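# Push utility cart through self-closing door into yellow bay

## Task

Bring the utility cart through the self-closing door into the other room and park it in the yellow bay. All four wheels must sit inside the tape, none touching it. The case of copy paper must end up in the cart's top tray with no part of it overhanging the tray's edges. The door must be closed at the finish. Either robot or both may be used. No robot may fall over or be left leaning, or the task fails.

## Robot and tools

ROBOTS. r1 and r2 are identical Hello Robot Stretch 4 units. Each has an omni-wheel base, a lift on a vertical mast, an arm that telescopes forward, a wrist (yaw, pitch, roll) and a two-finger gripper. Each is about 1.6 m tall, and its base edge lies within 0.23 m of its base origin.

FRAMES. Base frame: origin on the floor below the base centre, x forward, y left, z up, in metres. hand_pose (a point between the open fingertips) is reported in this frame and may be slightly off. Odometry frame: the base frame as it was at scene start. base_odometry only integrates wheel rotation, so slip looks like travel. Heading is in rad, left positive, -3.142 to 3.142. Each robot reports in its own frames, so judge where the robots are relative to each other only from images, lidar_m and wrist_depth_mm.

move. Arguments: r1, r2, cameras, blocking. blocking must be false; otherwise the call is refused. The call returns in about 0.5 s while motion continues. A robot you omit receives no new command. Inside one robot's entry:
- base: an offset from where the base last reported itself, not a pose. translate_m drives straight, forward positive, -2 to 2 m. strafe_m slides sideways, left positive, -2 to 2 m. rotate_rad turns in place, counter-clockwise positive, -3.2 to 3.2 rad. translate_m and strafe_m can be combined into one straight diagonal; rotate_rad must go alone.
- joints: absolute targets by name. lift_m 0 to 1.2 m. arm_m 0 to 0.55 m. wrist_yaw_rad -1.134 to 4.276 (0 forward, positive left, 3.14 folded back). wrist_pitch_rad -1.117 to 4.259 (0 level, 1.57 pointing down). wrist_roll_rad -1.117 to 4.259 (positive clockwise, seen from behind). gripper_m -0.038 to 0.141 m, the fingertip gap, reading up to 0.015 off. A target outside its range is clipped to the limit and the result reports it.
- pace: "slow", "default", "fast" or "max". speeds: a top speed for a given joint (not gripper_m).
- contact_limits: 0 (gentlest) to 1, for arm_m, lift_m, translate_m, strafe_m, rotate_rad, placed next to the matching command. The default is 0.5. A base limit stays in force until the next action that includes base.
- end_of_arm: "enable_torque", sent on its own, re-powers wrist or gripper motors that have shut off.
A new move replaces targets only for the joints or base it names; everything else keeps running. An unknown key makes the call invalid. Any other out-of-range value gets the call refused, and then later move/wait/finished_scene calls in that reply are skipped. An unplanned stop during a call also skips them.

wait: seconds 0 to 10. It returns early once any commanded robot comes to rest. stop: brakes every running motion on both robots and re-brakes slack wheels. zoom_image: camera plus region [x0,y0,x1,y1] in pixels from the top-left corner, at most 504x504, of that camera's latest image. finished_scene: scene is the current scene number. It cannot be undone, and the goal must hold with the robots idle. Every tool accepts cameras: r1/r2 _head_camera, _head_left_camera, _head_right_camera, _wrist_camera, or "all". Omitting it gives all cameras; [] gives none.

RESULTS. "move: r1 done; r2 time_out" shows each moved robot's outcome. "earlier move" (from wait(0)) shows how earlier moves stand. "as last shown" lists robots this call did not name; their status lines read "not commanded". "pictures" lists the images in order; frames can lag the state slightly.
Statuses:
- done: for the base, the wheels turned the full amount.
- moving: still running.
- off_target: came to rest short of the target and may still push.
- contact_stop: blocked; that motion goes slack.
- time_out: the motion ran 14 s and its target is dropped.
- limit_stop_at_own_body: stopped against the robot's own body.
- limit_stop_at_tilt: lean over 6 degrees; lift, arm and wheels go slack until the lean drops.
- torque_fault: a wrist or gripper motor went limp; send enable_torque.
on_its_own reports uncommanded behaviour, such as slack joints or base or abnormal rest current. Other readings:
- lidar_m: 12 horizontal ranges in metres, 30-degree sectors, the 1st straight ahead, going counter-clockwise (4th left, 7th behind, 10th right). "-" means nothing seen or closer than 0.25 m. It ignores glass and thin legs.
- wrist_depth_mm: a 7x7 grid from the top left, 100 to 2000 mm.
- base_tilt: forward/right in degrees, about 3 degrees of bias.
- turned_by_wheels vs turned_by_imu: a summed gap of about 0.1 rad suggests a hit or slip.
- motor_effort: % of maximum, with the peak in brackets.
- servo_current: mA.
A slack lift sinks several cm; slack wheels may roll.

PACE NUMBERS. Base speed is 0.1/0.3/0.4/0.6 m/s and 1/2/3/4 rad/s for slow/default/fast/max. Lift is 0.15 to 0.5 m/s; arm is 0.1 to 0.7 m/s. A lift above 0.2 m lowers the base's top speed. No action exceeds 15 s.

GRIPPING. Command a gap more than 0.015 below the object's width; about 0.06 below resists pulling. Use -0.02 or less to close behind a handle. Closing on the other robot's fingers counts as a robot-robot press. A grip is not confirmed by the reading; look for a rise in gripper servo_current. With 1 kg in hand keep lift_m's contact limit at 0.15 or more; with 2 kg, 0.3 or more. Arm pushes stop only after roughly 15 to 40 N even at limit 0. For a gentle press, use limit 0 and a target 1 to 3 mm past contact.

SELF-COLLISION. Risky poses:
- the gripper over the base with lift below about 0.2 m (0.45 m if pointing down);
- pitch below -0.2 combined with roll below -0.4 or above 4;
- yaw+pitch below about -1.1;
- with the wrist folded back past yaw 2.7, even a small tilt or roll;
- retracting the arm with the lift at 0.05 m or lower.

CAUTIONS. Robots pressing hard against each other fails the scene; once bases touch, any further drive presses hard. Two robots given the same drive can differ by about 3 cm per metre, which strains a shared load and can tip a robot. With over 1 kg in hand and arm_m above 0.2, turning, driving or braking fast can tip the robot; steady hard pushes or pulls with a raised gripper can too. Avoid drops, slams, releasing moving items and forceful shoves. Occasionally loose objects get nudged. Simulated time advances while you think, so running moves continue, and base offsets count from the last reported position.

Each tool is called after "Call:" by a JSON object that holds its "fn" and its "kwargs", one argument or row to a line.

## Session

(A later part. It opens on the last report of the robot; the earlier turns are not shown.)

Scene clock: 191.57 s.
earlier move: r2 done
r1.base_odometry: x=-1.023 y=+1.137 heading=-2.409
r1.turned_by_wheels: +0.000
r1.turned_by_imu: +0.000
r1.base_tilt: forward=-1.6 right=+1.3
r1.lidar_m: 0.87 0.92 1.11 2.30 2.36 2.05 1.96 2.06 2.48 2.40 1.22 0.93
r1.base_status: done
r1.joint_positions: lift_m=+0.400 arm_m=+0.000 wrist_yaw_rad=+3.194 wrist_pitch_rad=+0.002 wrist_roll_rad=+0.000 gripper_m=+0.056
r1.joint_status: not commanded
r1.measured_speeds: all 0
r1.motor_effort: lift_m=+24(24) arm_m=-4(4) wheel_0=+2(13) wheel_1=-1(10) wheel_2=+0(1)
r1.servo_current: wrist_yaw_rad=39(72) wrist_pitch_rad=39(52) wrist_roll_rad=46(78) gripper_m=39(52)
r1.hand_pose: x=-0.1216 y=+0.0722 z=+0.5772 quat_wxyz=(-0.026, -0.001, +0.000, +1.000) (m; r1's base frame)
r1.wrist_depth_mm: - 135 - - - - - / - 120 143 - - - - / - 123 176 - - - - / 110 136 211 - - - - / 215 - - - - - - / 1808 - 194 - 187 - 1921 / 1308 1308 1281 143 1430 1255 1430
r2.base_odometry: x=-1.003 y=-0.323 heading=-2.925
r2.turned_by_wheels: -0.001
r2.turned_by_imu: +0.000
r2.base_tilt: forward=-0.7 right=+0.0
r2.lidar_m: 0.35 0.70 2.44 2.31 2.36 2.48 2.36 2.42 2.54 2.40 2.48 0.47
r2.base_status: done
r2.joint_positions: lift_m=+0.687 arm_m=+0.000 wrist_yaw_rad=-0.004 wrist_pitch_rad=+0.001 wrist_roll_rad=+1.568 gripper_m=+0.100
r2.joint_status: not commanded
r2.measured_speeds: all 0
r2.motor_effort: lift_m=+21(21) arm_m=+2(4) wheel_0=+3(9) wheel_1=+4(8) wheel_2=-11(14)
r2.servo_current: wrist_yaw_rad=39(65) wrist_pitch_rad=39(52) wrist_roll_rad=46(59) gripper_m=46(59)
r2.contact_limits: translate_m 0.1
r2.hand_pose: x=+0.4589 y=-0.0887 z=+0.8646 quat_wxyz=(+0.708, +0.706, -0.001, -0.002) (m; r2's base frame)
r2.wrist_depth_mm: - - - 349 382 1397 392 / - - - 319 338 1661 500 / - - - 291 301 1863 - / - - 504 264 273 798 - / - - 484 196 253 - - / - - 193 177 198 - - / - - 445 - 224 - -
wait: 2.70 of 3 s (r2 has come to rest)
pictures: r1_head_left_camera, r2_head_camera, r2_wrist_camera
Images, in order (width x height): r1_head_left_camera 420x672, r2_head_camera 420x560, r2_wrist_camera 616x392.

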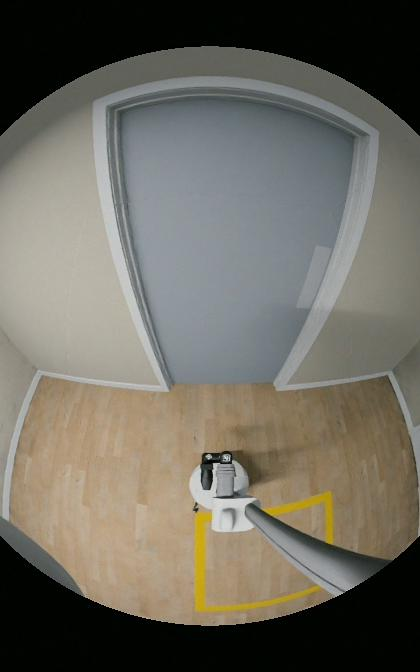

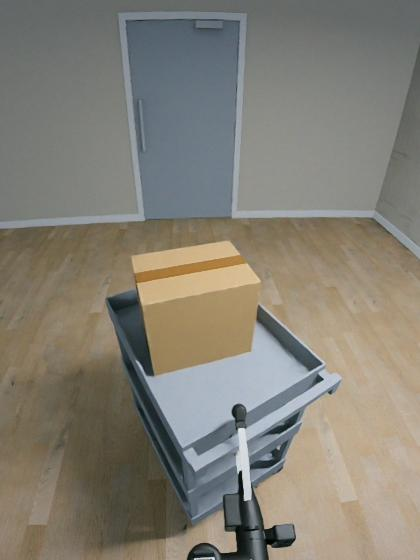

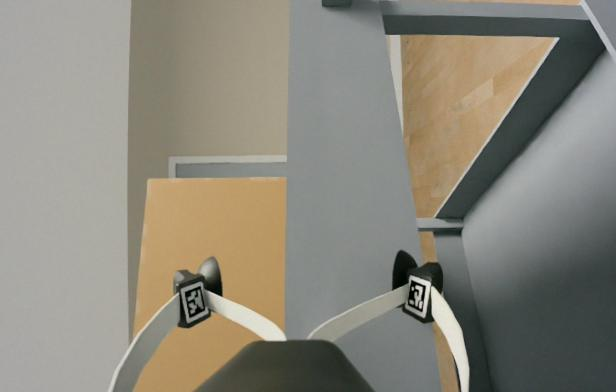

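Call:
{"fn": "move", "kwargs": {
  "blocking": false,
  "r2": {"base":{"translate_m":0.05,"strafe_m":0.01},"pace":"slow","contact_limits":{"translate_m":0.1}},
  "cameras": []
}}

Call:
{"fn": "wait", "kwargs": {
  "seconds": 2,
  "cameras": ["r2_wrist_camera"]
}}

Scene clock: 200.03 s.
move: r2 moving
r1: as last shown
r1.lidar_m: 0.88 0.91 1.14 2.29 2.35 2.05 1.95 2.07 2.51 2.41 1.19 0.93
r1.motor_effort: lift_m=+24(24) arm_m=-4(4) wheel_0=+2(2) wheel_1=-1(1) wheel_2=+0(0)
r1.servo_current: wrist_yaw_rad=46(59) wrist_pitch_rad=52(52) wrist_roll_rad=46(72) gripper_m=46(46)
r1.wrist_depth_mm: - 135 - - - - - / - 120 143 - - - - / - 123 177 - - - - / 110 136 211 - - - - / 216 - - - - - - / 1863 - 194 - 187 - 1921 / 1308 1336 1229 143 1366 1281 1430
r2.base_odometry: x=-1.015 y=-0.328 heading=-2.926
r2.turned_by_wheels: -0.001
r2.turned_by_imu: +0.000
r2.base_tilt: forward=-0.7 right=+0.1
r2.lidar_m: 0.36 0.70 2.48 2.33 2.38 2.53 2.37 2.47 2.54 2.39 2.50 0.47
r2.base_status: translate_m moving; strafe_m moving
r2.joint_positions: lift_m=+0.687 arm_m=+0.000 wrist_yaw_rad=-0.007 wrist_pitch_rad=+0.001 wrist_roll_rad=+1.568 gripper_m=+0.100
r2.joint_status: not commanded
r2.measured_speeds: translate_m=+0.049 strafe_m=+0.009 rotate_rad=+0.000 lift_m=+0.000 arm_m=+0.000 wrist_yaw_rad=-0.006 wrist_pitch_rad=+0.000 wrist_roll_rad=+0.000
r2.motor_effort: lift_m=+21(21) arm_m=+4(4) wheel_0=+3(5) wheel_1=+8(8) wheel_2=-20(20)
r2.servo_current: wrist_yaw_rad=59(59) wrist_pitch_rad=46(52) wrist_roll_rad=46(52) gripper_m=46(59)
r2.contact_limits: translate_m 0.1
r2.hand_pose: x=+0.4586 y=-0.0895 z=+0.8646 quat_wxyz=(+0.708, +0.706, -0.002, -0.003) (m; r2's base frame)
r2.wrist_depth_mm: - - - 355 382 389 387 / - - - 320 342 1708 500 / - - - 286 300 1863 - / - - 500 263 271 768 - / - - 477 194 246 - - / - - 195 174 208 - - / - - 439 - 220 - -
pictures: none
No camera images: "cameras" was empty.

Scene clock: 200.50 s.
earlier move: r2 contact_stop
r1.base_odometry: x=-1.023 y=+1.137 heading=-2.409
r1.turned_by_wheels: +0.000
r1.turned_by_imu: +0.000
r1.base_tilt: forward=-1.6 right=+1.2
r1.lidar_m: 0.88 0.91 1.12 2.29 2.37 2.07 1.97 2.05 2.51 2.42 1.21 0.94
r1.base_status: not commanded
r1.joint_positions: lift_m=+0.400 arm_m=+0.000 wrist_yaw_rad=+3.194 wrist_pitch_rad=+0.002 wrist_roll_rad=+0.000 gripper_m=+0.056
r1.joint_status: not commanded
r1.measured_speeds: all 0
r1.motor_effort: lift_m=+24(24) arm_m=-4(4) wheel_0=+1(2) wheel_1=-1(1) wheel_2=+0(0)
r1.servo_current: wrist_yaw_rad=52(59) wrist_pitch_rad=39(52) wrist_roll_rad=65(72) gripper_m=39(46)
r1.hand_pose: x=-0.1216 y=+0.0722 z=+0.5772 quat_wxyz=(-0.026, -0.001, +0.000, +1.000) (m; r1's base frame)
r1.wrist_depth_mm: - 135 - - - - - / - 120 143 - - - - / - 123 177 - - - - / 110 135 211 - - - - / 215 - - - - - - / 1756 - 193 - 187 - 1921 / 1308 1336 1255 143 1366 1255 1430
r2.base_odometry: x=-1.019 y=-0.330 heading=-2.935
r2.turned_by_wheels: -0.009
r2.turned_by_imu: -0.009
r2.base_tilt: forward=-0.7 right=+0.1
r2.lidar_m: 0.35 0.71 2.48 2.32 2.38 2.52 2.38 2.46 2.55 2.37 2.47 0.46
r2.base_status: translate_m contact_stop (by the wheels' count: +0.016 of +0.050); strafe_m contact_stop (by the wheels' count: +0.003 of +0.010)
r2.joint_positions: lift_m=+0.687 arm_m=+0.000 wrist_yaw_rad=-0.008 wrist_pitch_rad=+0.001 wrist_roll_rad=+1.568 gripper_m=+0.100
r2.joint_status: not commanded
r2.measured_speeds: all 0
r2.on_its_own: the wheels are slack since a contact_stop
r2.motor_effort: lift_m=+21(21) arm_m=+4(4) wheel_0=+0(5) wheel_1=+0(8) wheel_2=+0(20)
r2.servo_current: wrist_yaw_rad=52(65) wrist_pitch_rad=46(52) wrist_roll_rad=46(52) gripper_m=46(59)
r2.contact_limits: translate_m 0.1
r2.hand_pose: x=+0.4586 y=-0.0896 z=+0.8646 quat_wxyz=(+0.708, +0.706, -0.002, -0.003) (m; r2's base frame)
r2.wrist_depth_mm: - - - 362 392 407 394 / - - - 332 347 1708 500 / - - - 296 307 1921 - / - - 508 215 276 820 - / - - 484 194 255 - - / - - 193 178 197 - - / - - 442 - 223 723 -
wait: 0.47 of 2 s (r2 has come to rest)
pictures: r2_wrist_camera
Images, in order (width x height): r2_wrist_camera 616x392.

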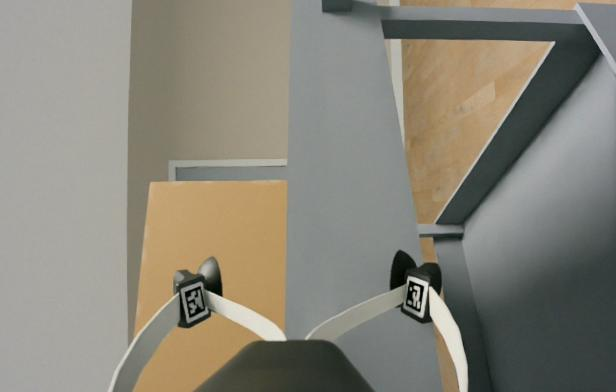

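Call:
{"fn": "move", "kwargs": {
  "blocking": false,
  "r2": {"joints":{"gripper_m":-0.03}},
  "cameras": []
}}

Call:
{"fn": "wait", "kwargs": {
  "seconds": 3,
  "cameras": ["r2_wrist_camera", "r2_head_camera"]
}}

Scene clock: 207.83 s.
move: r2 moving
r1: as last shown
r1.lidar_m: 0.88 0.92 1.12 2.29 2.38 2.03 1.97 2.05 2.52 2.43 1.21 0.93
r1.servo_current: wrist_yaw_rad=46(52) wrist_pitch_rad=39(46) wrist_roll_rad=33(65) gripper_m=39(46)
r1.wrist_depth_mm: - 135 - - - - - / - 120 142 - - - - / - 123 177 - - - - / 110 135 211 - - - - / 215 - - - - - - / 1756 - 194 - 187 - 1921 / 1336 1308 1255 143 1366 1281 1430
r2.base_odometry: x=-1.019 y=-0.330 heading=-2.935
r2.turned_by_wheels: +0.000
r2.turned_by_imu: +0.000
r2.base_tilt: forward=-0.7 right=+0.1
r2.lidar_m: 0.37 0.68 2.49 2.29 2.38 2.54 2.37 2.45 2.52 2.40 2.48 0.49
r2.base_status: not commanded
r2.joint_positions: lift_m=+0.687 arm_m=+0.000 wrist_yaw_rad=-0.008 wrist_pitch_rad=+0.001 wrist_roll_rad=+1.568 gripper_m=+0.083
r2.joint_status: gripper_m moving
r2.measured_speeds: all 0
r2.on_its_own: the wheels are slack since a contact_stop
r2.motor_effort: lift_m=+21(21) arm_m=+4(4) wheel_0=+0(0) wheel_1=+0(0) wheel_2=+0(1)
r2.servo_current: wrist_yaw_rad=59(65) wrist_pitch_rad=46(46) wrist_roll_rad=46(59) gripper_m=117(117)
r2.contact_limits: translate_m 0.1
r2.hand_pose: x=+0.4586 y=-0.0896 z=+0.8646 quat_wxyz=(+0.708, +0.706, -0.002, -0.003) (m; r2's base frame)
r2.wrist_depth_mm: - - - 373 397 399 410 / - - - 334 349 1708 496 / - - - 301 307 1863 - / - - 508 215 277 778 - / - - 484 195 255 - - / - - 195 178 194 - - / - - 445 - 223 723 -
pictures: none
No camera images: "cameras" was empty.

Scene clock: 209.33 s.
earlier move: r2 done
r1.base_odometry: x=-1.023 y=+1.137 heading=-2.409
r1.turned_by_wheels: +0.000
r1.turned_by_imu: +0.000
r1.base_tilt: forward=-1.6 right=+1.2
r1.lidar_m: 0.88 0.89 1.13 2.28 2.36 2.08 1.96 2.07 2.51 2.42 1.20 0.94
r1.base_status: not commanded
r1.joint_positions: lift_m=+0.400 arm_m=+0.000 wrist_yaw_rad=+3.194 wrist_pitch_rad=+0.002 wrist_roll_rad=+0.000 gripper_m=+0.056
r1.joint_status: not commanded
r1.measured_speeds: all 0
r1.motor_effort: lift_m=+24(24) arm_m=-4(4) wheel_0=+2(2) wheel_1=-1(1) wheel_2=+0(0)
r1.servo_current: wrist_yaw_rad=59(72) wrist_pitch_rad=46(46) wrist_roll_rad=33(65) gripper_m=39(46)
r1.hand_pose: x=-0.1216 y=+0.0722 z=+0.5772 quat_wxyz=(-0.026, -0.001, +0.000, +1.000) (m; r1's base frame)
r1.wrist_depth_mm: - 134 - - - - - / - 121 142 - - - - / - 123 176 - - - - / 110 135 211 - - - - / 215 - - - - - - / 1756 - 193 - 187 - 1863 / 1308 1336 1229 143 1366 1308 1397
r2.base_odometry: x=-1.019 y=-0.330 heading=-2.935
r2.turned_by_wheels: +0.000
r2.turned_by_imu: +0.000
r2.base_tilt: forward=-0.6 right=+0.1
r2.lidar_m: 0.36 0.69 2.47 2.33 2.38 2.53 2.36 2.44 2.54 2.38 2.49 0.46
r2.base_status: not commanded
r2.joint_positions: lift_m=+0.687 arm_m=+0.000 wrist_yaw_rad=-0.001 wrist_pitch_rad=+0.001 wrist_roll_rad=+1.569 gripper_m=-0.028
r2.joint_status: all done
r2.measured_speeds: all 0
r2.on_its_own: the wheels are slack since a contact_stop
r2.motor_effort: lift_m=+21(21) arm_m=+4(4) wheel_0=+0(1) wheel_1=+0(0) wheel_2=+0(1)
r2.servo_current: wrist_yaw_rad=52(65) wrist_pitch_rad=33(46) wrist_roll_rad=46(65) gripper_m=150(312)
r2.contact_limits: translate_m 0.1
r2.hand_pose: x=+0.4591 y=-0.0878 z=+0.8646 quat_wxyz=(+0.708, +0.707, +0.000, -0.001) (m; r2's base frame)
r2.wrist_depth_mm: - - - 334 375 1537 455 / - - - 310 317 1708 500 / - - - 274 289 1863 - / - - 488 200 262 831 - / - - 473 182 242 842 - / - - 182 168 180 - - / - 436 433 - 213 - -
wait: 1.50 of 3 s (r2 has come to rest)
pictures: r2_head_camera, r2_wrist_camera
Images, in order (width x height): r2_head_camera 420x560, r2_wrist_camera 616x392.

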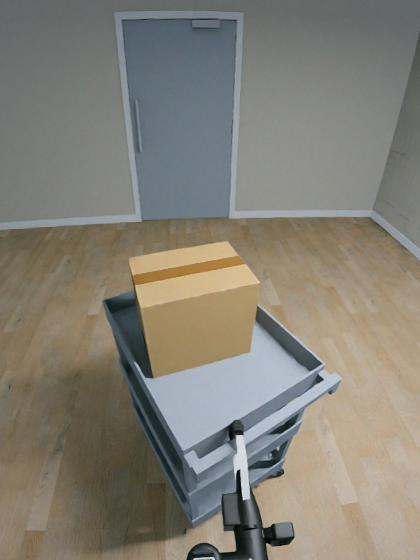

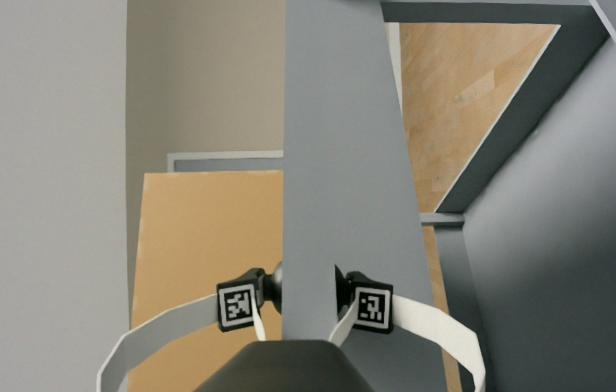

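Call:
{"fn": "move", "kwargs": {
  "blocking": false,
  "r2": {"base":{"translate_m":-0.6,"strafe_m":0.1},"pace":"slow"},
  "cameras": []
}}

Call:
{"fn": "wait", "kwargs": {
  "seconds": 7,
  "cameras": ["r2_wrist_camera", "r2_head_camera"]
}}

Scene clock: 217.80 s.
move: r2 moving
r1: as last shown
r1.base_tilt: forward=-1.6 right=+1.3
r1.lidar_m: 0.88 0.91 1.11 2.29 2.36 2.06 1.97 2.05 2.50 2.42 1.18 0.92
r1.servo_current: wrist_yaw_rad=52(65) wrist_pitch_rad=46(52) wrist_roll_rad=46(72) gripper_m=46(46)
r1.wrist_depth_mm: - 135 - - - - - / - 120 143 - - - - / - 123 177 - - - - / 110 135 211 - - - - / 215 - - - - - - / 1808 - 193 - 187 - 1921 / 1308 1336 1229 143 1366 1281 1397
r2.base_odometry: x=-1.006 y=-0.329 heading=-2.935
r2.turned_by_wheels: +0.000
r2.turned_by_imu: +0.001
r2.base_tilt: forward=-0.7 right=+0.1
r2.lidar_m: 0.36 0.71 2.49 2.31 2.38 2.51 2.37 2.44 2.54 2.40 2.47 0.45
r2.base_status: translate_m moving; strafe_m moving
r2.joint_positions: lift_m=+0.687 arm_m=+0.000 wrist_yaw_rad=+0.000 wrist_pitch_rad=+0.001 wrist_roll_rad=+1.569 gripper_m=-0.028
r2.joint_status: not commanded
r2.measured_speeds: translate_m=-0.049 strafe_m=+0.008 rotate_rad=+0.002 lift_m=+0.000 arm_m=+0.000 wrist_yaw_rad=+0.000 wrist_pitch_rad=+0.000 wrist_roll_rad=+0.000
r2.motor_effort: lift_m=+21(21) arm_m=+0(4) wheel_0=-10(10) wheel_1=-6(6) wheel_2=+12(13)
r2.servo_current: wrist_yaw_rad=52(52) wrist_pitch_rad=46(46) wrist_roll_rad=46(52) gripper_m=150(156)
r2.hand_pose: x=+0.4593 y=-0.0875 z=+0.8646 quat_wxyz=(+0.708, +0.707, +0.000, -0.001) (m; r2's base frame)
r2.wrist_depth_mm: - - - 332 377 1537 462 / - - - 307 314 1661 500 / - - - 273 287 1863 - / - - 488 200 262 831 - / - - 473 186 242 842 - / - - 182 168 180 - - / - 436 439 - 211 - -
pictures: none
No camera images: "cameras" was empty.

Scene clock: 224.67 s.
earlier move: r2 done
r1.base_odometry: x=-1.023 y=+1.137 heading=-2.409
r1.turned_by_wheels: +0.000
r1.turned_by_imu: +0.000
r1.base_tilt: forward=-1.6 right=+1.3
r1.lidar_m: 0.88 0.91 1.14 2.29 2.38 2.05 1.96 2.05 2.50 2.43 1.20 0.94
r1.base_status: not commanded
r1.joint_positions: lift_m=+0.400 arm_m=+0.000 wrist_yaw_rad=+3.194 wrist_pitch_rad=+0.002 wrist_roll_rad=+0.000 gripper_m=+0.056
r1.joint_status: not commanded
r1.measured_speeds: all 0
r1.motor_effort: lift_m=+24(24) arm_m=-4(4) wheel_0=+2(3) wheel_1=-1(1) wheel_2=+0(0)
r1.servo_current: wrist_yaw_rad=46(78) wrist_pitch_rad=39(52) wrist_roll_rad=33(72) gripper_m=33(46)
r1.hand_pose: x=-0.1216 y=+0.0722 z=+0.5772 quat_wxyz=(-0.026, -0.001, +0.000, +1.000) (m; r1's base frame)
r1.wrist_depth_mm: - 135 - - - - - / - 120 143 - - - - / - 123 177 - - - - / 110 135 211 - - - - / 216 - - - - - - / 1808 - 194 - 187 - 1921 / 1336 1336 1229 143 1397 1281 1430
r2.base_odometry: x=-0.411 y=-0.304 heading=-2.934
r2.turned_by_wheels: +0.001
r2.turned_by_imu: +0.005
r2.base_tilt: forward=-0.6 right=+0.0
r2.lidar_m: 0.36 0.68 2.31 2.18 2.28 1.88 1.79 1.84 2.47 2.53 2.59 0.46
r2.base_status: done
r2.joint_positions: lift_m=+0.687 arm_m=+0.000 wrist_yaw_rad=+0.007 wrist_pitch_rad=+0.001 wrist_roll_rad=+1.570 gripper_m=-0.028
r2.joint_status: not commanded
r2.measured_speeds: all 0
r2.motor_effort: lift_m=+21(21) arm_m=-3(4) wheel_0=+1(11) wheel_1=-3(8) wheel_2=+11(15)
r2.servo_current: wrist_yaw_rad=65(72) wrist_pitch_rad=33(46) wrist_roll_rad=52(65) gripper_m=143(163)
r2.hand_pose: x=+0.4599 y=-0.0853 z=+0.8646 quat_wxyz=(+0.707, +0.707, +0.003, +0.002) (m; r2's base frame)
r2.wrist_depth_mm: - - - 320 336 1661 1205 / - - - 294 303 1661 500 / - - - 268 277 1756 - / - - 480 251 257 842 - / - - 469 182 241 854 - / - - 183 169 180 - - / - 442 445 - 213 - -
wait: 6.87 of 7 s (r2 has come to rest)
pictures: r2_head_camera, r2_wrist_camera
Images, in order (width x height): r2_head_camera 420x560, r2_wrist_camera 616x392.

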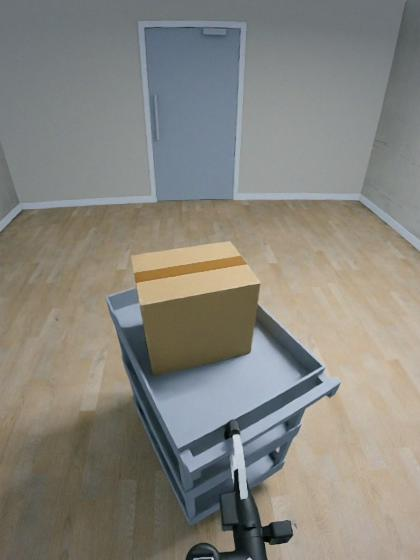

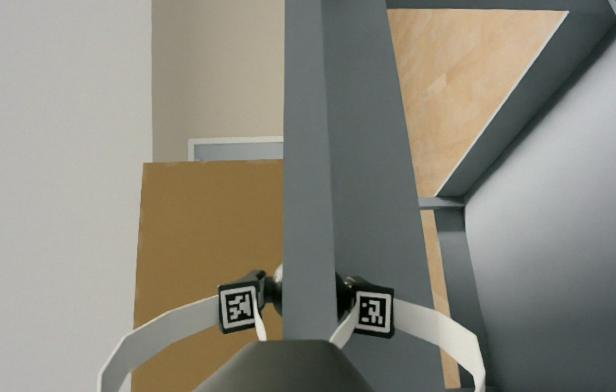

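Call:
{"fn": "move", "kwargs": {
  "blocking": false,
  "r1": {"base":{"translate_m":0.55}},
  "cameras": []
}}

Call:
{"fn": "wait", "kwargs": {
  "seconds": 3.5,
  "cameras": ["r1_head_left_camera", "r1_head_right_camera"]
}}

Scene clock: 237.50 s.
move: r1 moving
r1.base_odometry: x=-1.046 y=+1.116 heading=-2.409
r1.turned_by_wheels: +0.000
r1.turned_by_imu: +0.000
r1.base_tilt: forward=-1.6 right=+1.2
r1.lidar_m: 0.82 0.86 1.09 2.29 2.38 2.08 2.00 2.08 2.54 2.42 1.17 0.90
r1.base_status: translate_m moving
r1.joint_positions: lift_m=+0.400 arm_m=+0.000 wrist_yaw_rad=+3.194 wrist_pitch_rad=+0.002 wrist_roll_rad=+0.000 gripper_m=+0.056
r1.joint_status: not commanded
r1.measured_speeds: translate_m=+0.123 strafe_m=+0.000 rotate_rad=-0.004 lift_m=+0.000 arm_m=+0.000 wrist_yaw_rad=+0.000 wrist_pitch_rad=+0.000 wrist_roll_rad=+0.000
r1.motor_effort: lift_m=+24(24) arm_m=-4(4) wheel_0=+9(9) wheel_1=+6(6) wheel_2=-8(9)
r1.servo_current: wrist_yaw_rad=39(52) wrist_pitch_rad=39(46) wrist_roll_rad=46(52) gripper_m=39(46)
r1.hand_pose: x=-0.1216 y=+0.0722 z=+0.5772 quat_wxyz=(-0.026, -0.001, +0.000, +1.000) (m; r1's base frame)
r1.wrist_depth_mm: - 135 - - - - - / - 120 141 - - - - / - 125 162 - - - - / 109 135 215 - - - - / 215 - - - - - - / 1756 - 193 - 187 - 1921 / 222 1255 1255 143 1366 1255 1430
r2: as last shown
r2.turned_by_wheels: +0.000
r2.turned_by_imu: +0.000
r2.base_tilt: forward=-0.7 right=+0.0
r2.lidar_m: 0.36 0.70 2.36 2.18 2.28 1.90 1.78 1.84 2.46 2.52 2.58 0.48
r2.motor_effort: lift_m=+21(21) arm_m=-3(4) wheel_0=+1(1) wheel_1=-3(3) wheel_2=+11(11)
r2.servo_current: wrist_yaw_rad=52(65) wrist_pitch_rad=39(46) wrist_roll_rad=39(52) gripper_m=137(137)
r2.wrist_depth_mm: - - - 320 338 1661 1205 / - - - 294 304 1661 508 / - - - 270 277 1756 - / - - 484 252 258 842 - / - - 473 183 242 854 - / - - 183 170 180 - - / - 445 442 - 214 - -
pictures: none
No camera images: "cameras" was empty.

Scene clock: 240.33 s.
earlier move: r1 done
r1.base_odometry: x=-1.432 y=+0.770 heading=-2.409
r1.turned_by_wheels: +0.000
r1.turned_by_imu: +0.000
r1.base_tilt: forward=-1.6 right=+1.3
r1.lidar_m: 0.33 0.34 0.49 0.99 2.38 2.68 2.53 2.61 2.52 1.31 0.51 0.34
r1.base_status: done
r1.joint_positions: lift_m=+0.400 arm_m=+0.000 wrist_yaw_rad=+3.194 wrist_pitch_rad=+0.002 wrist_roll_rad=+0.000 gripper_m=+0.056
r1.joint_status: not commanded
r1.measured_speeds: all 0
r1.motor_effort: lift_m=+24(24) arm_m=-4(4) wheel_0=+3(9) wheel_1=+0(7) wheel_2=+1(10)
r1.servo_current: wrist_yaw_rad=39(72) wrist_pitch_rad=46(52) wrist_roll_rad=59(65) gripper_m=52(52)
r1.hand_pose: x=-0.1216 y=+0.0722 z=+0.5772 quat_wxyz=(-0.026, -0.001, +0.000, +1.000) (m; r1's base frame)
r1.wrist_depth_mm: - 135 - - - - - / - 123 146 - - - - / - 121 191 - - - - / 110 136 206 - - - - / 215 - - - - - - / 1808 - 193 - 187 - 1921 / 1308 1308 1308 143 1366 1308 1430
r2.base_odometry: x=-0.411 y=-0.304 heading=-2.934
r2.turned_by_wheels: +0.000
r2.turned_by_imu: +0.000
r2.base_tilt: forward=-0.7 right=+0.0
r2.lidar_m: 0.35 0.66 2.33 2.17 2.29 1.88 1.77 1.81 2.44 2.51 2.62 0.46
r2.base_status: not commanded
r2.joint_positions: lift_m=+0.687 arm_m=+0.000 wrist_yaw_rad=+0.007 wrist_pitch_rad=+0.001 wrist_roll_rad=+1.570 gripper_m=-0.028
r2.joint_status: not commanded
r2.measured_speeds: all 0
r2.motor_effort: lift_m=+21(21) arm_m=-3(4) wheel_0=+1(2) wheel_1=-3(4) wheel_2=+11(11)
r2.servo_current: wrist_yaw_rad=59(72) wrist_pitch_rad=39(46) wrist_roll_rad=52(59) gripper_m=143(143)
r2.hand_pose: x=+0.4599 y=-0.0853 z=+0.8646 quat_wxyz=(+0.707, +0.707, +0.003, +0.002) (m; r2's base frame)
r2.wrist_depth_mm: - - - 319 336 1756 1229 / - - - 294 303 1708 500 / - - - 270 274 1708 - / - - 484 251 258 842 - / - - 466 183 241 866 - / - - 183 170 180 - - / - 442 442 - 213 - -
wait: 2.83 of 3.5 s (r1 has come to rest)
pictures: r1_head_left_camera, r1_head_right_camera
Images, in order (width x height): r1_head_left_camera 420x672, r1_head_right_camera 420x672.

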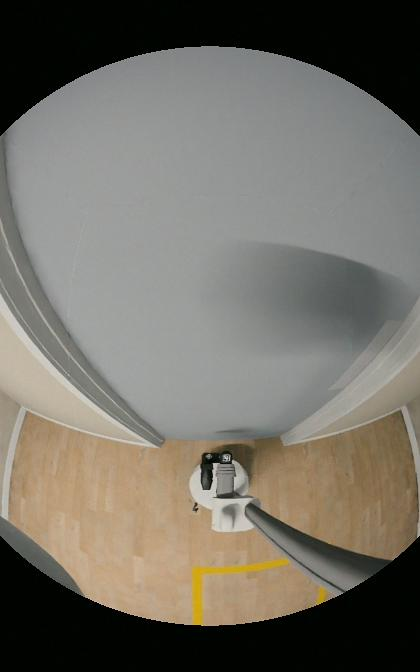

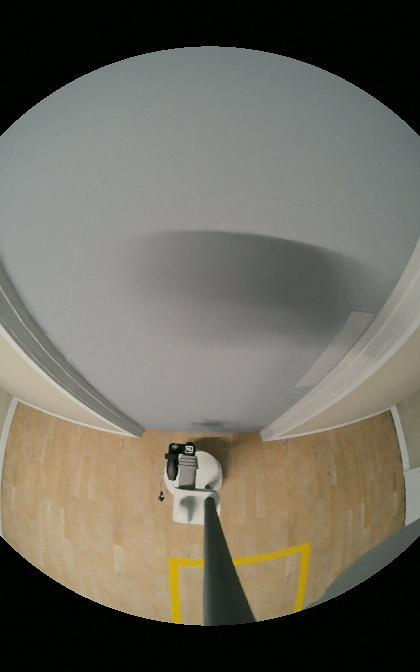

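Call:
{"fn": "move", "kwargs": {
  "blocking": false,
  "r1": {"base":{"translate_m":0.4},"pace":"slow"},
  "cameras": []
}}

Call:
{"fn": "wait", "kwargs": {
  "seconds": 5,
  "cameras": ["r1_head_left_camera"]
}}

Scene clock: 245.57 s.
move: r1 moving
r1.base_odometry: x=-1.441 y=+0.761 heading=-2.408
r1.turned_by_wheels: +0.000
r1.turned_by_imu: +0.000
r1.base_tilt: forward=-1.6 right=+1.3
r1.lidar_m: 0.31 0.31 0.48 0.91 2.39 2.68 2.53 2.65 2.54 1.19 0.49 0.34
r1.base_status: translate_m moving
r1.joint_positions: lift_m=+0.400 arm_m=+0.000 wrist_yaw_rad=+3.194 wrist_pitch_rad=+0.002 wrist_roll_rad=+0.000 gripper_m=+0.056
r1.joint_status: not commanded
r1.measured_speeds: translate_m=+0.048 strafe_m=+0.000 rotate_rad=-0.001 lift_m=+0.000 arm_m=+0.000 wrist_yaw_rad=+0.000 wrist_pitch_rad=+0.000 wrist_roll_rad=+0.000
r1.motor_effort: lift_m=+24(24) arm_m=-4(4) wheel_0=+2(7) wheel_1=+4(5) wheel_2=-5(7)
r1.servo_current: wrist_yaw_rad=52(65) wrist_pitch_rad=39(46) wrist_roll_rad=52(59) gripper_m=39(46)
r1.hand_pose: x=-0.1216 y=+0.0722 z=+0.5772 quat_wxyz=(-0.026, -0.001, +0.000, +1.000) (m; r1's base frame)
r1.wrist_depth_mm: - 135 - - - - - / - 123 146 - - - - / - 121 191 - - - - / 110 135 206 - - - - / 216 - - - - - - / 1808 - 193 - 187 - 1921 / 1366 1308 1336 143 1366 1281 1397
r2: as last shown
r2.base_tilt: forward=-0.7 right=+0.1
r2.lidar_m: 0.34 0.68 2.35 2.18 2.31 1.90 1.78 1.85 2.47 2.51 2.62 0.46
r2.motor_effort: lift_m=+21(21) arm_m=-4(4) wheel_0=+1(1) wheel_1=-3(3) wheel_2=+10(11)
r2.servo_current: wrist_yaw_rad=52(59) wrist_pitch_rad=39(46) wrist_roll_rad=52(59) gripper_m=137(143)
r2.wrist_depth_mm: - - - 320 334 1661 1229 / - - - 294 303 1708 500 / - - - 268 278 1708 - / - - 484 251 257 831 - / - - 469 183 241 854 - / - - 183 170 180 - - / - 442 442 - 213 - -
pictures: none
No camera images: "cameras" was empty.

Scene clock: 248.63 s.
earlier move: r1 contact_stop
r1.base_odometry: x=-1.542 y=+0.664 heading=-2.463
r1.turned_by_wheels: -0.054
r1.turned_by_imu: -0.042
r1.base_tilt: forward=-1.6 right=+1.2
r1.lidar_m: - 0.25 0.25 0.46 2.37 2.84 2.67 2.74 2.57 0.74 0.33 0.25
r1.base_status: translate_m contact_stop (by the wheels' count: +0.152 of +0.400)
r1.joint_positions: lift_m=+0.400 arm_m=+0.000 wrist_yaw_rad=+3.194 wrist_pitch_rad=+0.002 wrist_roll_rad=+0.000 gripper_m=+0.056
r1.joint_status: not commanded
r1.measured_speeds: all 0
r1.on_its_own: the wheels are slack since a contact_stop
r1.motor_effort: lift_m=+22(24) arm_m=-4(4) wheel_0=+0(22) wheel_1=+0(22) wheel_2=+0(27)
r1.servo_current: wrist_yaw_rad=59(65) wrist_pitch_rad=33(52) wrist_roll_rad=52(72) gripper_m=46(52)
r1.hand_pose: x=-0.1216 y=+0.0722 z=+0.5774 quat_wxyz=(-0.026, -0.001, +0.000, +1.000) (m; r1's base frame)
r1.wrist_depth_mm: - 134 - - - - - / - 120 135 - - - - / - 123 157 - - - - / 107 135 204 - - - - / 213 - - - - - - / 220 - 195 - 188 - 1983 / 217 1336 1308 153 1397 1281 1397
r2.base_odometry: x=-0.411 y=-0.304 heading=-2.934
r2.turned_by_wheels: +0.000
r2.turned_by_imu: +0.000
r2.base_tilt: forward=-0.7 right=+0.0
r2.lidar_m: 0.36 0.69 2.32 2.18 2.25 1.88 1.78 1.85 2.48 2.52 2.62 0.46
r2.base_status: not commanded
r2.joint_positions: lift_m=+0.687 arm_m=+0.000 wrist_yaw_rad=+0.007 wrist_pitch_rad=+0.001 wrist_roll_rad=+1.570 gripper_m=-0.028
r2.joint_status: not commanded
r2.measured_speeds: all 0
r2.motor_effort: lift_m=+21(21) arm_m=-4(4) wheel_0=+1(1) wheel_1=-3(4) wheel_2=+11(11)
r2.servo_current: wrist_yaw_rad=65(72) wrist_pitch_rad=39(46) wrist_roll_rad=46(59) gripper_m=143(143)
r2.hand_pose: x=+0.4599 y=-0.0853 z=+0.8646 quat_wxyz=(+0.707, +0.707, +0.003, +0.002) (m; r2's base frame)
r2.wrist_depth_mm: - - - 319 336 1661 1229 / - - - 294 303 1708 500 / - - - 268 277 1708 - / - - 484 253 258 854 - / - - 469 182 242 854 - / - - 183 170 181 - - / - 439 442 - 213 - -
wait: 3.07 of 5 s (r1 has come to rest)
pictures: r1_head_left_camera
Images, in order (width x height): r1_head_left_camera 420x672.

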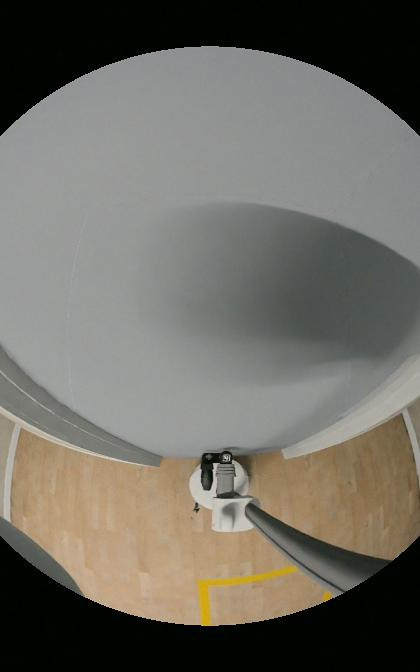

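Call:
{"fn": "move", "kwargs": {
  "blocking": false,
  "r1": {"base":{"translate_m":-0.05,"strafe_m":-0.08},"pace":"slow"},
  "cameras": []
}}

Call:
{"fn": "wait", "kwargs": {
  "seconds": 1.5,
  "cameras": []
}}

Call:
{"fn": "move", "kwargs": {
  "blocking": false,
  "r1": {"base":{"rotate_rad":0.06}},
  "cameras": []
}}

Call:
{"fn": "wait", "kwargs": {
  "seconds": 1,
  "cameras": ["r1_head_left_camera"]
}}

Scene clock: 256.83 s.
move: r1 moving
r1.base_odometry: x=-1.543 y=+0.676 heading=-2.462
r1.turned_by_wheels: +0.000
r1.turned_by_imu: +0.000
r1.base_tilt: forward=-1.6 right=+1.2
r1.lidar_m: 0.25 0.25 0.27 0.47 2.35 2.84 2.67 2.74 2.56 0.79 0.33 0.25
r1.base_status: translate_m moving; strafe_m moving
r1.joint_positions: lift_m=+0.400 arm_m=+0.000 wrist_yaw_rad=+3.194 wrist_pitch_rad=+0.002 wrist_roll_rad=+0.000 gripper_m=+0.056
r1.joint_status: not commanded
r1.measured_speeds: translate_m=-0.026 strafe_m=-0.041 rotate_rad=-0.002 lift_m=+0.000 arm_m=+0.000 wrist_yaw_rad=+0.000 wrist_pitch_rad=+0.000 wrist_roll_rad=+0.000
r1.motor_effort: lift_m=+22(22) arm_m=-4(4) wheel_0=+6(6) wheel_1=-6(6) wheel_2=+5(7)
r1.servo_current: wrist_yaw_rad=46(52) wrist_pitch_rad=39(52) wrist_roll_rad=46(59) gripper_m=39(46)
r1.hand_pose: x=-0.1216 y=+0.0722 z=+0.5774 quat_wxyz=(-0.026, -0.001, +0.000, +1.000) (m; r1's base frame)
r1.wrist_depth_mm: - 134 - - - - - / - 120 134 - - - - / - 123 157 - - - - / 108 135 204 - - - - / 213 - - - - - - / 221 - 194 - 187 - 1921 / 219 1336 1336 143 1366 1281 1397
r2: as last shown
r2.lidar_m: 0.35 0.67 2.35 2.18 2.30 1.87 1.78 1.86 2.45 2.53 2.61 0.45
r2.motor_effort: lift_m=+21(21) arm_m=-3(4) wheel_0=+1(1) wheel_1=-4(4) wheel_2=+10(11)
r2.servo_current: wrist_yaw_rad=59(72) wrist_pitch_rad=39(46) wrist_roll_rad=46(52) gripper_m=137(143)
r2.wrist_depth_mm: - - - 320 336 1708 1182 / - - - 294 303 1708 500 / - - - 270 276 1708 - / - - 484 252 257 831 - / - - 469 183 241 854 - / - - 183 170 180 - - / - 445 442 - 214 - -
pictures: none
No camera images: "cameras" was empty.

Scene clock: 258.33 s.
earlier move: r1 moving
r1.base_odometry: x=-1.553 y=+0.758 heading=-2.462
r1.turned_by_wheels: +0.000
r1.turned_by_imu: -0.001
r1.base_tilt: forward=-1.6 right=+1.3
r1.lidar_m: 0.25 0.25 0.35 0.56 2.45 2.78 2.63 2.69 2.47 1.08 0.41 0.28
r1.base_status: translate_m moving; strafe_m moving
r1.joint_positions: lift_m=+0.400 arm_m=+0.000 wrist_yaw_rad=+3.194 wrist_pitch_rad=+0.002 wrist_roll_rad=+0.000 gripper_m=+0.056
r1.joint_status: not commanded
r1.measured_speeds: all 0
r1.motor_effort: lift_m=+22(22) arm_m=-4(4) wheel_0=+2(7) wheel_1=-2(9) wheel_2=+2(7)
r1.servo_current: wrist_yaw_rad=46(65) wrist_pitch_rad=46(52) wrist_roll_rad=39(65) gripper_m=46(46)
r1.hand_pose: x=-0.1216 y=+0.0722 z=+0.5774 quat_wxyz=(-0.026, -0.001, +0.000, +1.000) (m; r1's base frame)
r1.wrist_depth_mm: - 134 - - - - - / - 120 134 - - - - / - 123 157 - - - - / 108 136 204 - - - - / 212 - - - - - - / 220 - 194 - 188 - 1921 / 219 1336 1366 143 1397 1281 1366
r2.base_odometry: x=-0.411 y=-0.304 heading=-2.934
r2.turned_by_wheels: +0.000
r2.turned_by_imu: +0.000
r2.base_tilt: forward=-0.7 right=+0.0
r2.lidar_m: 0.34 0.68 2.34 2.16 2.30 1.92 1.76 1.85 2.49 2.53 2.62 0.46
r2.base_status: not commanded
r2.joint_positions: lift_m=+0.687 arm_m=+0.000 wrist_yaw_rad=+0.007 wrist_pitch_rad=+0.001 wrist_roll_rad=+1.570 gripper_m=-0.028
r2.joint_status: not commanded
r2.measured_speeds: all 0
r2.motor_effort: lift_m=+21(21) arm_m=-3(4) wheel_0=+1(2) wheel_1=-3(4) wheel_2=+11(11)
r2.servo_current: wrist_yaw_rad=65(72) wrist_pitch_rad=39(46) wrist_roll_rad=39(59) gripper_m=137(143)
r2.hand_pose: x=+0.4599 y=-0.0853 z=+0.8646 quat_wxyz=(+0.707, +0.707, +0.003, +0.002) (m; r2's base frame)
r2.wrist_depth_mm: - - - 320 336 1708 1229 / - - - 294 303 1708 504 / - - - 268 276 1708 - / - - 488 251 258 842 - / - - 469 182 242 854 - / - - 183 170 180 - - / - 442 439 - 214 - -
wait: 1.50 s; no rest
pictures: none
No camera images: "cameras" was empty.

Scene clock: 258.83 s.
earlier move: r1 done
move: r1 moving
r1.base_odometry: x=-1.553 y=+0.758 heading=-2.403
r1.turned_by_wheels: +0.060
r1.turned_by_imu: +0.060
r1.base_tilt: forward=-1.5 right=+1.3
r1.lidar_m: 0.25 0.26 0.35 0.66 2.48 2.73 2.63 2.73 2.42 0.80 0.37 0.27
r1.base_status: rotate_rad moving
r1.joint_positions: lift_m=+0.400 arm_m=+0.000 wrist_yaw_rad=+3.194 wrist_pitch_rad=+0.002 wrist_roll_rad=+0.000 gripper_m=+0.056
r1.joint_status: not commanded
r1.measured_speeds: all 0
r1.motor_effort: lift_m=+22(22) arm_m=-4(4) wheel_0=-2(6) wheel_1=-3(6) wheel_2=+0(5)
r1.servo_current: wrist_yaw_rad=33(52) wrist_pitch_rad=39(52) wrist_roll_rad=65(72) gripper_m=39(46)
r1.hand_pose: x=-0.1216 y=+0.0722 z=+0.5774 quat_wxyz=(-0.026, -0.001, +0.000, +1.000) (m; r1's base frame)
r1.wrist_depth_mm: - 134 - - - - - / - 120 135 - - - - / - 123 157 - - - - / 108 135 206 - - - - / 212 - - - - - - / 220 - 194 - 187 - 1863 / 217 1336 1336 143 1308 1281 1430
r2: as last shown
r2.base_tilt: forward=-0.7 right=+0.1
r2.lidar_m: 0.37 0.67 2.35 2.19 2.31 1.89 1.78 1.86 2.44 2.53 2.61 0.46
r2.motor_effort: lift_m=+21(21) arm_m=-4(4) wheel_0=+1(1) wheel_1=-3(3) wheel_2=+11(11)
r2.servo_current: wrist_yaw_rad=59(65) wrist_pitch_rad=39(46) wrist_roll_rad=52(59) gripper_m=137(143)
r2.wrist_depth_mm: - - - 320 336 1708 1229 / - - - 293 301 1661 504 / - - - 270 276 1756 - / - - 488 251 258 842 - / - - 469 183 241 842 - / - - 183 170 180 - - / - 439 442 - 213 - -
pictures: none
No camera images: "cameras" was empty.

Scene clock: 258.97 s.
earlier move: r1 done
r1.base_odometry: x=-1.553 y=+0.758 heading=-2.403
r1.turned_by_wheels: +0.000
r1.turned_by_imu: +0.000
r1.base_tilt: forward=-1.6 right=+1.3
r1.lidar_m: 0.25 0.25 0.32 0.67 2.47 2.71 2.62 2.74 2.44 0.79 0.39 0.26
r1.base_status: done
r1.joint_positions: lift_m=+0.400 arm_m=+0.000 wrist_yaw_rad=+3.194 wrist_pitch_rad=+0.002 wrist_roll_rad=+0.000 gripper_m=+0.056
r1.joint_status: not commanded
r1.measured_speeds: all 0
r1.motor_effort: lift_m=+21(22) arm_m=-4(4) wheel_0=-1(6) wheel_1=-3(6) wheel_2=+0(5)
r1.servo_current: wrist_yaw_rad=52(52) wrist_pitch_rad=52(52) wrist_roll_rad=52(72) gripper_m=46(46)
r1.hand_pose: x=-0.1216 y=+0.0722 z=+0.5774 quat_wxyz=(-0.026, -0.001, +0.000, +1.000) (m; r1's base frame)
r1.wrist_depth_mm: - 134 - - - - - / - 119 134 - - - - / - 123 157 - - - - / 107 136 204 - - - - / 213 - - - - - - / 220 - 194 - 188 - 1921 / 217 1336 1336 143 1281 1281 1430
r2.base_odometry: x=-0.411 y=-0.304 heading=-2.934
r2.turned_by_wheels: +0.000
r2.turned_by_imu: +0.000
r2.base_tilt: forward=-0.7 right=+0.0
r2.lidar_m: 0.36 0.67 2.34 2.18 2.27 1.90 1.78 1.83 2.47 2.53 2.60 0.46
r2.base_status: not commanded
r2.joint_positions: lift_m=+0.687 arm_m=+0.000 wrist_yaw_rad=+0.007 wrist_pitch_rad=+0.001 wrist_roll_rad=+1.570 gripper_m=-0.028
r2.joint_status: not commanded
r2.measured_speeds: all 0
r2.motor_effort: lift_m=+21(21) arm_m=-4(4) wheel_0=+1(1) wheel_1=-3(3) wheel_2=+10(11)
r2.servo_current: wrist_yaw_rad=59(65) wrist_pitch_rad=39(46) wrist_roll_rad=46(59) gripper_m=150(150)
r2.hand_pose: x=+0.4599 y=-0.0853 z=+0.8646 quat_wxyz=(+0.707, +0.707, +0.003, +0.002) (m; r2's base frame)
r2.wrist_depth_mm: - - - 319 338 1708 1229 / - - - 293 303 1708 504 / - - - 268 276 1708 - / - - 484 251 257 831 - / - - 469 183 242 854 - / - - 183 170 180 - - / - 442 442 - 213 - -
wait: 0.13 of 1 s (r1 has come to rest)
pictures: r1_head_left_camera
Images, in order (width x height): r1_head_left_camera 420x672.

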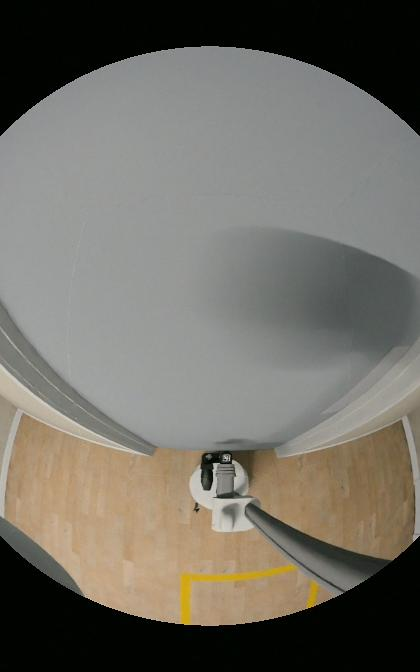

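Call:
{"fn": "move", "kwargs": {
  "blocking": false,
  "r1": {"base":{"translate_m":0.45},"pace":"slow","contact_limits":{"translate_m":0.9}},
  "cameras": []
}}

Call:
{"fn": "wait", "kwargs": {
  "seconds": 6,
  "cameras": ["r1_head_left_camera", "r2_head_camera"]
}}

Scene clock: 262.33 s.
move: r1 moving
r1.base_odometry: x=-1.562 y=+0.749 heading=-2.402
r1.turned_by_wheels: +0.000
r1.turned_by_imu: +0.000
r1.base_tilt: forward=-1.6 right=+1.3
r1.lidar_m: 0.25 0.25 0.35 0.61 2.46 2.76 2.64 2.74 2.43 0.75 0.37 0.26
r1.base_status: translate_m moving
r1.joint_positions: lift_m=+0.400 arm_m=+0.000 wrist_yaw_rad=+3.194 wrist_pitch_rad=+0.002 wrist_roll_rad=+0.000 gripper_m=+0.056
r1.joint_status: not commanded
r1.measured_speeds: translate_m=+0.049 strafe_m=-0.001 rotate_rad=+0.001 lift_m=+0.000 arm_m=+0.000 wrist_yaw_rad=+0.000 wrist_pitch_rad=+0.000 wrist_roll_rad=+0.000
r1.motor_effort: lift_m=+22(22) arm_m=-4(4) wheel_0=+3(6) wheel_1=+5(5) wheel_2=-4(7)
r1.servo_current: wrist_yaw_rad=46(59) wrist_pitch_rad=39(46) wrist_roll_rad=39(65) gripper_m=39(46)
r1.contact_limits: translate_m 0.9
r1.hand_pose: x=-0.1216 y=+0.0722 z=+0.5774 quat_wxyz=(-0.026, -0.001, +0.000, +1.000) (m; r1's base frame)
r1.wrist_depth_mm: - 134 - - - - - / - 120 134 - - - - / - 123 157 - - - - / 107 135 204 - - - - / 212 - - - - - - / 220 - 193 - 188 - 1921 / 218 1336 1336 143 1308 1281 1397
r2: as last shown
r2.base_tilt: forward=-0.7 right=+0.1
r2.lidar_m: 0.35 0.68 2.35 2.17 2.30 1.89 1.79 1.84 2.42 2.51 2.62 0.47
r2.motor_effort: lift_m=+21(21) arm_m=-3(4) wheel_0=+1(1) wheel_1=-3(3) wheel_2=+11(11)
r2.servo_current: wrist_yaw_rad=59(65) wrist_pitch_rad=39(46) wrist_roll_rad=52(52) gripper_m=130(143)
r2.wrist_depth_mm: - - - 320 336 1661 1229 / - - - 294 301 1708 504 / - - - 268 276 1708 - / - - 484 250 258 842 - / - - 473 182 241 854 - / - - 183 169 180 - - / - 442 442 - 213 - -
pictures: none
No camera images: "cameras" was empty.

Scene clock: 267.63 s.
earlier move: r1 done
r1.base_odometry: x=-1.885 y=+0.455 heading=-2.402
r1.turned_by_wheels: +0.000
r1.turned_by_imu: +0.107
r1.base_tilt: forward=-1.6 right=+1.3
r1.lidar_m: 0.25 - 0.25 0.25 0.48 3.07 3.03 3.08 0.49 0.59 2.55 0.34
r1.base_status: done
r1.joint_positions: lift_m=+0.400 arm_m=-0.001 wrist_yaw_rad=+3.207 wrist_pitch_rad=+0.002 wrist_roll_rad=+0.000 gripper_m=+0.056
r1.joint_status: not commanded
r1.measured_speeds: all 0
r1.motor_effort: lift_m=+21(22) arm_m=+11(11) wheel_0=+8(29) wheel_1=+13(22) wheel_2=-14(22)
r1.servo_current: wrist_yaw_rad=78(98) wrist_pitch_rad=39(52) wrist_roll_rad=72(78) gripper_m=46(52)
r1.contact_limits: translate_m 0.9
r1.hand_pose: x=-0.1232 y=+0.0683 z=+0.5774 quat_wxyz=(-0.033, -0.001, +0.000, +0.999) (m; r1's base frame)
r1.wrist_depth_mm: - - 131 - - - - / - - 131 - - - - / - 113 132 - - - - / - 132 178 - - - - / 195 - - - - - - / 213 - 194 - 187 - 1983 / 211 1255 1255 143 1281 1281 1397
r2.base_odometry: x=-0.411 y=-0.304 heading=-2.934
r2.turned_by_wheels: +0.000
r2.turned_by_imu: +0.001
r2.base_tilt: forward=-0.7 right=+0.1
r2.lidar_m: 0.34 0.69 2.34 2.18 2.28 1.89 1.77 1.82 2.49 2.51 2.61 0.46
r2.base_status: not commanded
r2.joint_positions: lift_m=+0.687 arm_m=+0.000 wrist_yaw_rad=+0.007 wrist_pitch_rad=+0.001 wrist_roll_rad=+1.570 gripper_m=-0.028
r2.joint_status: not commanded
r2.measured_speeds: all 0
r2.motor_effort: lift_m=+21(21) arm_m=-4(4) wheel_0=+1(2) wheel_1=-3(4) wheel_2=+11(11)
r2.servo_current: wrist_yaw_rad=52(72) wrist_pitch_rad=39(46) wrist_roll_rad=33(72) gripper_m=137(143)
r2.hand_pose: x=+0.4599 y=-0.0853 z=+0.8646 quat_wxyz=(+0.707, +0.707, +0.003, +0.002) (m; r2's base frame)
r2.wrist_depth_mm: - - - 319 336 1661 1205 / - - - 294 304 1708 500 / - - - 268 277 1708 - / - - 484 252 257 831 - / - - 466 182 242 866 - / - - 183 170 180 - - / - 442 445 - 213 - -
wait: 5.30 of 6 s (r1 has come to rest)
pictures: r1_head_left_camera, r2_head_camera
Images, in order (width x height): r1_head_left_camera 420x672, r2_head_camera 420x560.

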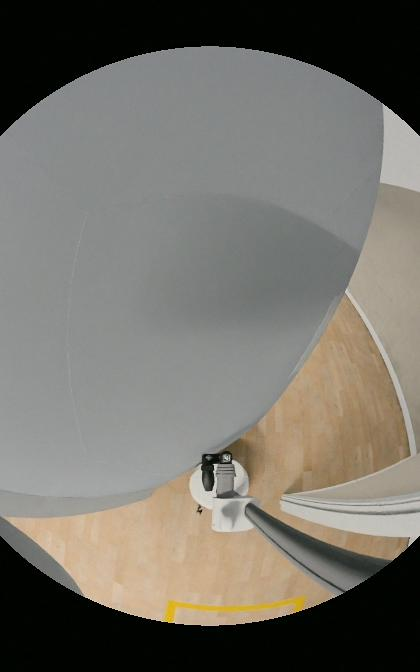

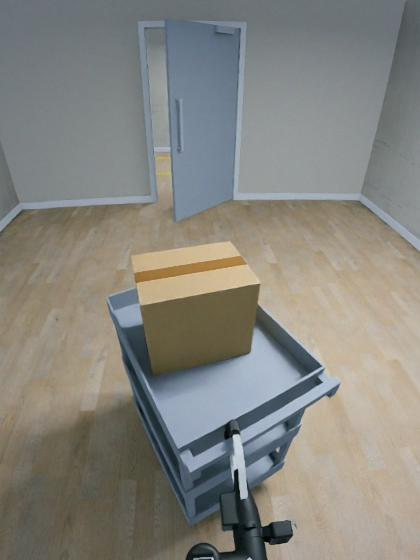

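Call:
{"fn": "move", "kwargs": {
  "blocking": false,
  "r1": {"base":{"translate_m":0.62,"strafe_m":0.38},"pace":"slow","contact_limits":{"translate_m":0.9}},
  "cameras": []
}}

Call:
{"fn": "wait", "kwargs": {
  "seconds": 9,
  "cameras": ["r1_head_left_camera", "r2_head_camera"]
}}

Scene clock: 277.73 s.
move: r1 moving
r1.base_odometry: x=-1.889 y=+0.441 heading=-2.403
r1.turned_by_wheels: +0.000
r1.turned_by_imu: +0.002
r1.base_tilt: forward=-1.7 right=+1.3
r1.lidar_m: 0.25 - 0.25 0.25 0.51 3.11 3.04 3.09 0.51 0.72 2.56 0.35
r1.base_status: translate_m moving; strafe_m moving
r1.joint_positions: lift_m=+0.400 arm_m=-0.001 wrist_yaw_rad=+3.207 wrist_pitch_rad=+0.002 wrist_roll_rad=+0.000 gripper_m=+0.056
r1.joint_status: not commanded
r1.measured_speeds: translate_m=+0.046 strafe_m=+0.028 rotate_rad=-0.003 lift_m=+0.000 arm_m=+0.000 wrist_yaw_rad=+0.000 wrist_pitch_rad=+0.000 wrist_roll_rad=+0.000
r1.motor_effort: lift_m=+21(21) arm_m=+11(11) wheel_0=-3(8) wheel_1=+17(21) wheel_2=-18(21)
r1.servo_current: wrist_yaw_rad=98(98) wrist_pitch_rad=46(52) wrist_roll_rad=39(65) gripper_m=46(46)
r1.contact_limits: translate_m 0.9
r1.hand_pose: x=-0.1232 y=+0.0683 z=+0.5774 quat_wxyz=(-0.033, -0.001, +0.000, +0.999) (m; r1's base frame)
r1.wrist_depth_mm: - - 131 - - - - / - - 131 - - - - / - 113 132 - - - - / - 132 179 - - - - / 198 - - - - - - / 213 - 193 - 187 - 1921 / 212 1281 1255 143 1308 1308 1397
r2: as last shown
r2.turned_by_imu: +0.000
r2.base_tilt: forward=-0.7 right=+0.0
r2.lidar_m: 0.32 0.69 2.35 2.18 2.28 1.92 1.77 1.88 2.46 2.53 2.60 0.45
r2.motor_effort: lift_m=+21(21) arm_m=-3(4) wheel_0=+1(1) wheel_1=-3(3) wheel_2=+11(11)
r2.servo_current: wrist_yaw_rad=46(65) wrist_pitch_rad=46(46) wrist_roll_rad=46(59) gripper_m=130(143)
r2.wrist_depth_mm: - - - 320 336 1708 1205 / - - - 294 301 1708 500 / - - - 268 277 1708 - / - - 488 251 258 842 - / - - 469 183 241 854 - / - - 183 170 181 - - / - 439 439 - 213 - -
pictures: none
No camera images: "cameras" was empty.

Scene clock: 286.73 s.
earlier move: r1 contact_stop
r1.base_odometry: x=-2.111 y=-0.118 heading=-2.329
r1.turned_by_wheels: +0.074
r1.turned_by_imu: +0.124
r1.base_tilt: forward=-1.6 right=+1.3
r1.lidar_m: 2.70 0.25 0.25 - 0.25 0.32 3.53 1.02 1.16 2.68 3.06 2.27
r1.base_status: translate_m contact_stop; strafe_m contact_stop
r1.joint_positions: lift_m=+0.400 arm_m=+0.000 wrist_yaw_rad=+3.196 wrist_pitch_rad=+0.002 wrist_roll_rad=+0.000 gripper_m=+0.056
r1.joint_status: not commanded
r1.measured_speeds: translate_m=-0.002 strafe_m=-0.019 rotate_rad=+0.009 lift_m=+0.000 arm_m=+0.000 wrist_yaw_rad=+0.000 wrist_pitch_rad=+0.000 wrist_roll_rad=+0.000
r1.on_its_own: the wheels are slack since a contact_stop
r1.motor_effort: lift_m=+21(21) arm_m=+4(11) wheel_0=-1(20) wheel_1=+1(38) wheel_2=-1(21)
r1.servo_current: wrist_yaw_rad=59(98) wrist_pitch_rad=46(52) wrist_roll_rad=46(65) gripper_m=39(46)
r1.contact_limits: translate_m 0.9
r1.hand_pose: x=-0.1219 y=+0.0715 z=+0.5774 quat_wxyz=(-0.027, -0.001, +0.000, +1.000) (m; r1's base frame)
r1.wrist_depth_mm: - 135 - - - 357 210 / - 121 144 - - 327 213 / - 124 189 - - 334 216 / 110 135 204 - - 338 217 / 216 - - - - 338 217 / 1756 - 195 - 187 340 217 / 1308 1336 1308 153 1366 278 218
r2.base_odometry: x=-0.411 y=-0.304 heading=-2.934
r2.turned_by_wheels: +0.000
r2.turned_by_imu: +0.001
r2.base_tilt: forward=-0.6 right=+0.1
r2.lidar_m: 0.34 0.70 2.32 2.19 2.28 1.90 1.79 1.85 2.43 2.52 2.60 0.48
r2.base_status: not commanded
r2.joint_positions: lift_m=+0.687 arm_m=+0.000 wrist_yaw_rad=+0.007 wrist_pitch_rad=+0.001 wrist_roll_rad=+1.570 gripper_m=-0.028
r2.joint_status: not commanded
r2.measured_speeds: all 0
r2.motor_effort: lift_m=+21(21) arm_m=-3(4) wheel_0=+1(2) wheel_1=-3(4) wheel_2=+11(11)
r2.servo_current: wrist_yaw_rad=59(72) wrist_pitch_rad=39(46) wrist_roll_rad=46(59) gripper_m=137(143)
r2.hand_pose: x=+0.4599 y=-0.0853 z=+0.8646 quat_wxyz=(+0.707, +0.707, +0.003, +0.002) (m; r2's base frame)
r2.wrist_depth_mm: - - - 320 336 1661 1255 / - - - 293 304 1708 500 / - - - 270 276 1708 - / - - 488 251 258 842 - / - - 466 182 241 854 - / - - 183 169 180 - - / - 442 442 - 213 - -
wait: 9.00 s; no rest
pictures: r1_head_left_camera, r2_head_camera
Images, in order (width x height): r1_head_left_camera 420x672, r2_head_camera 420x560.

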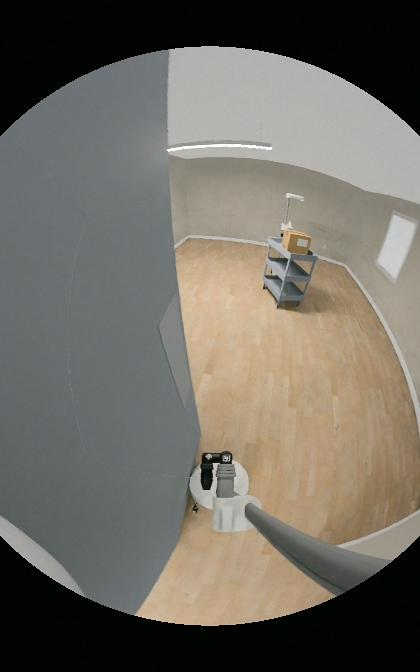

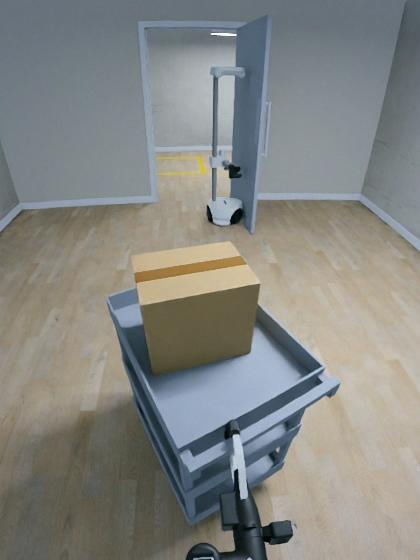

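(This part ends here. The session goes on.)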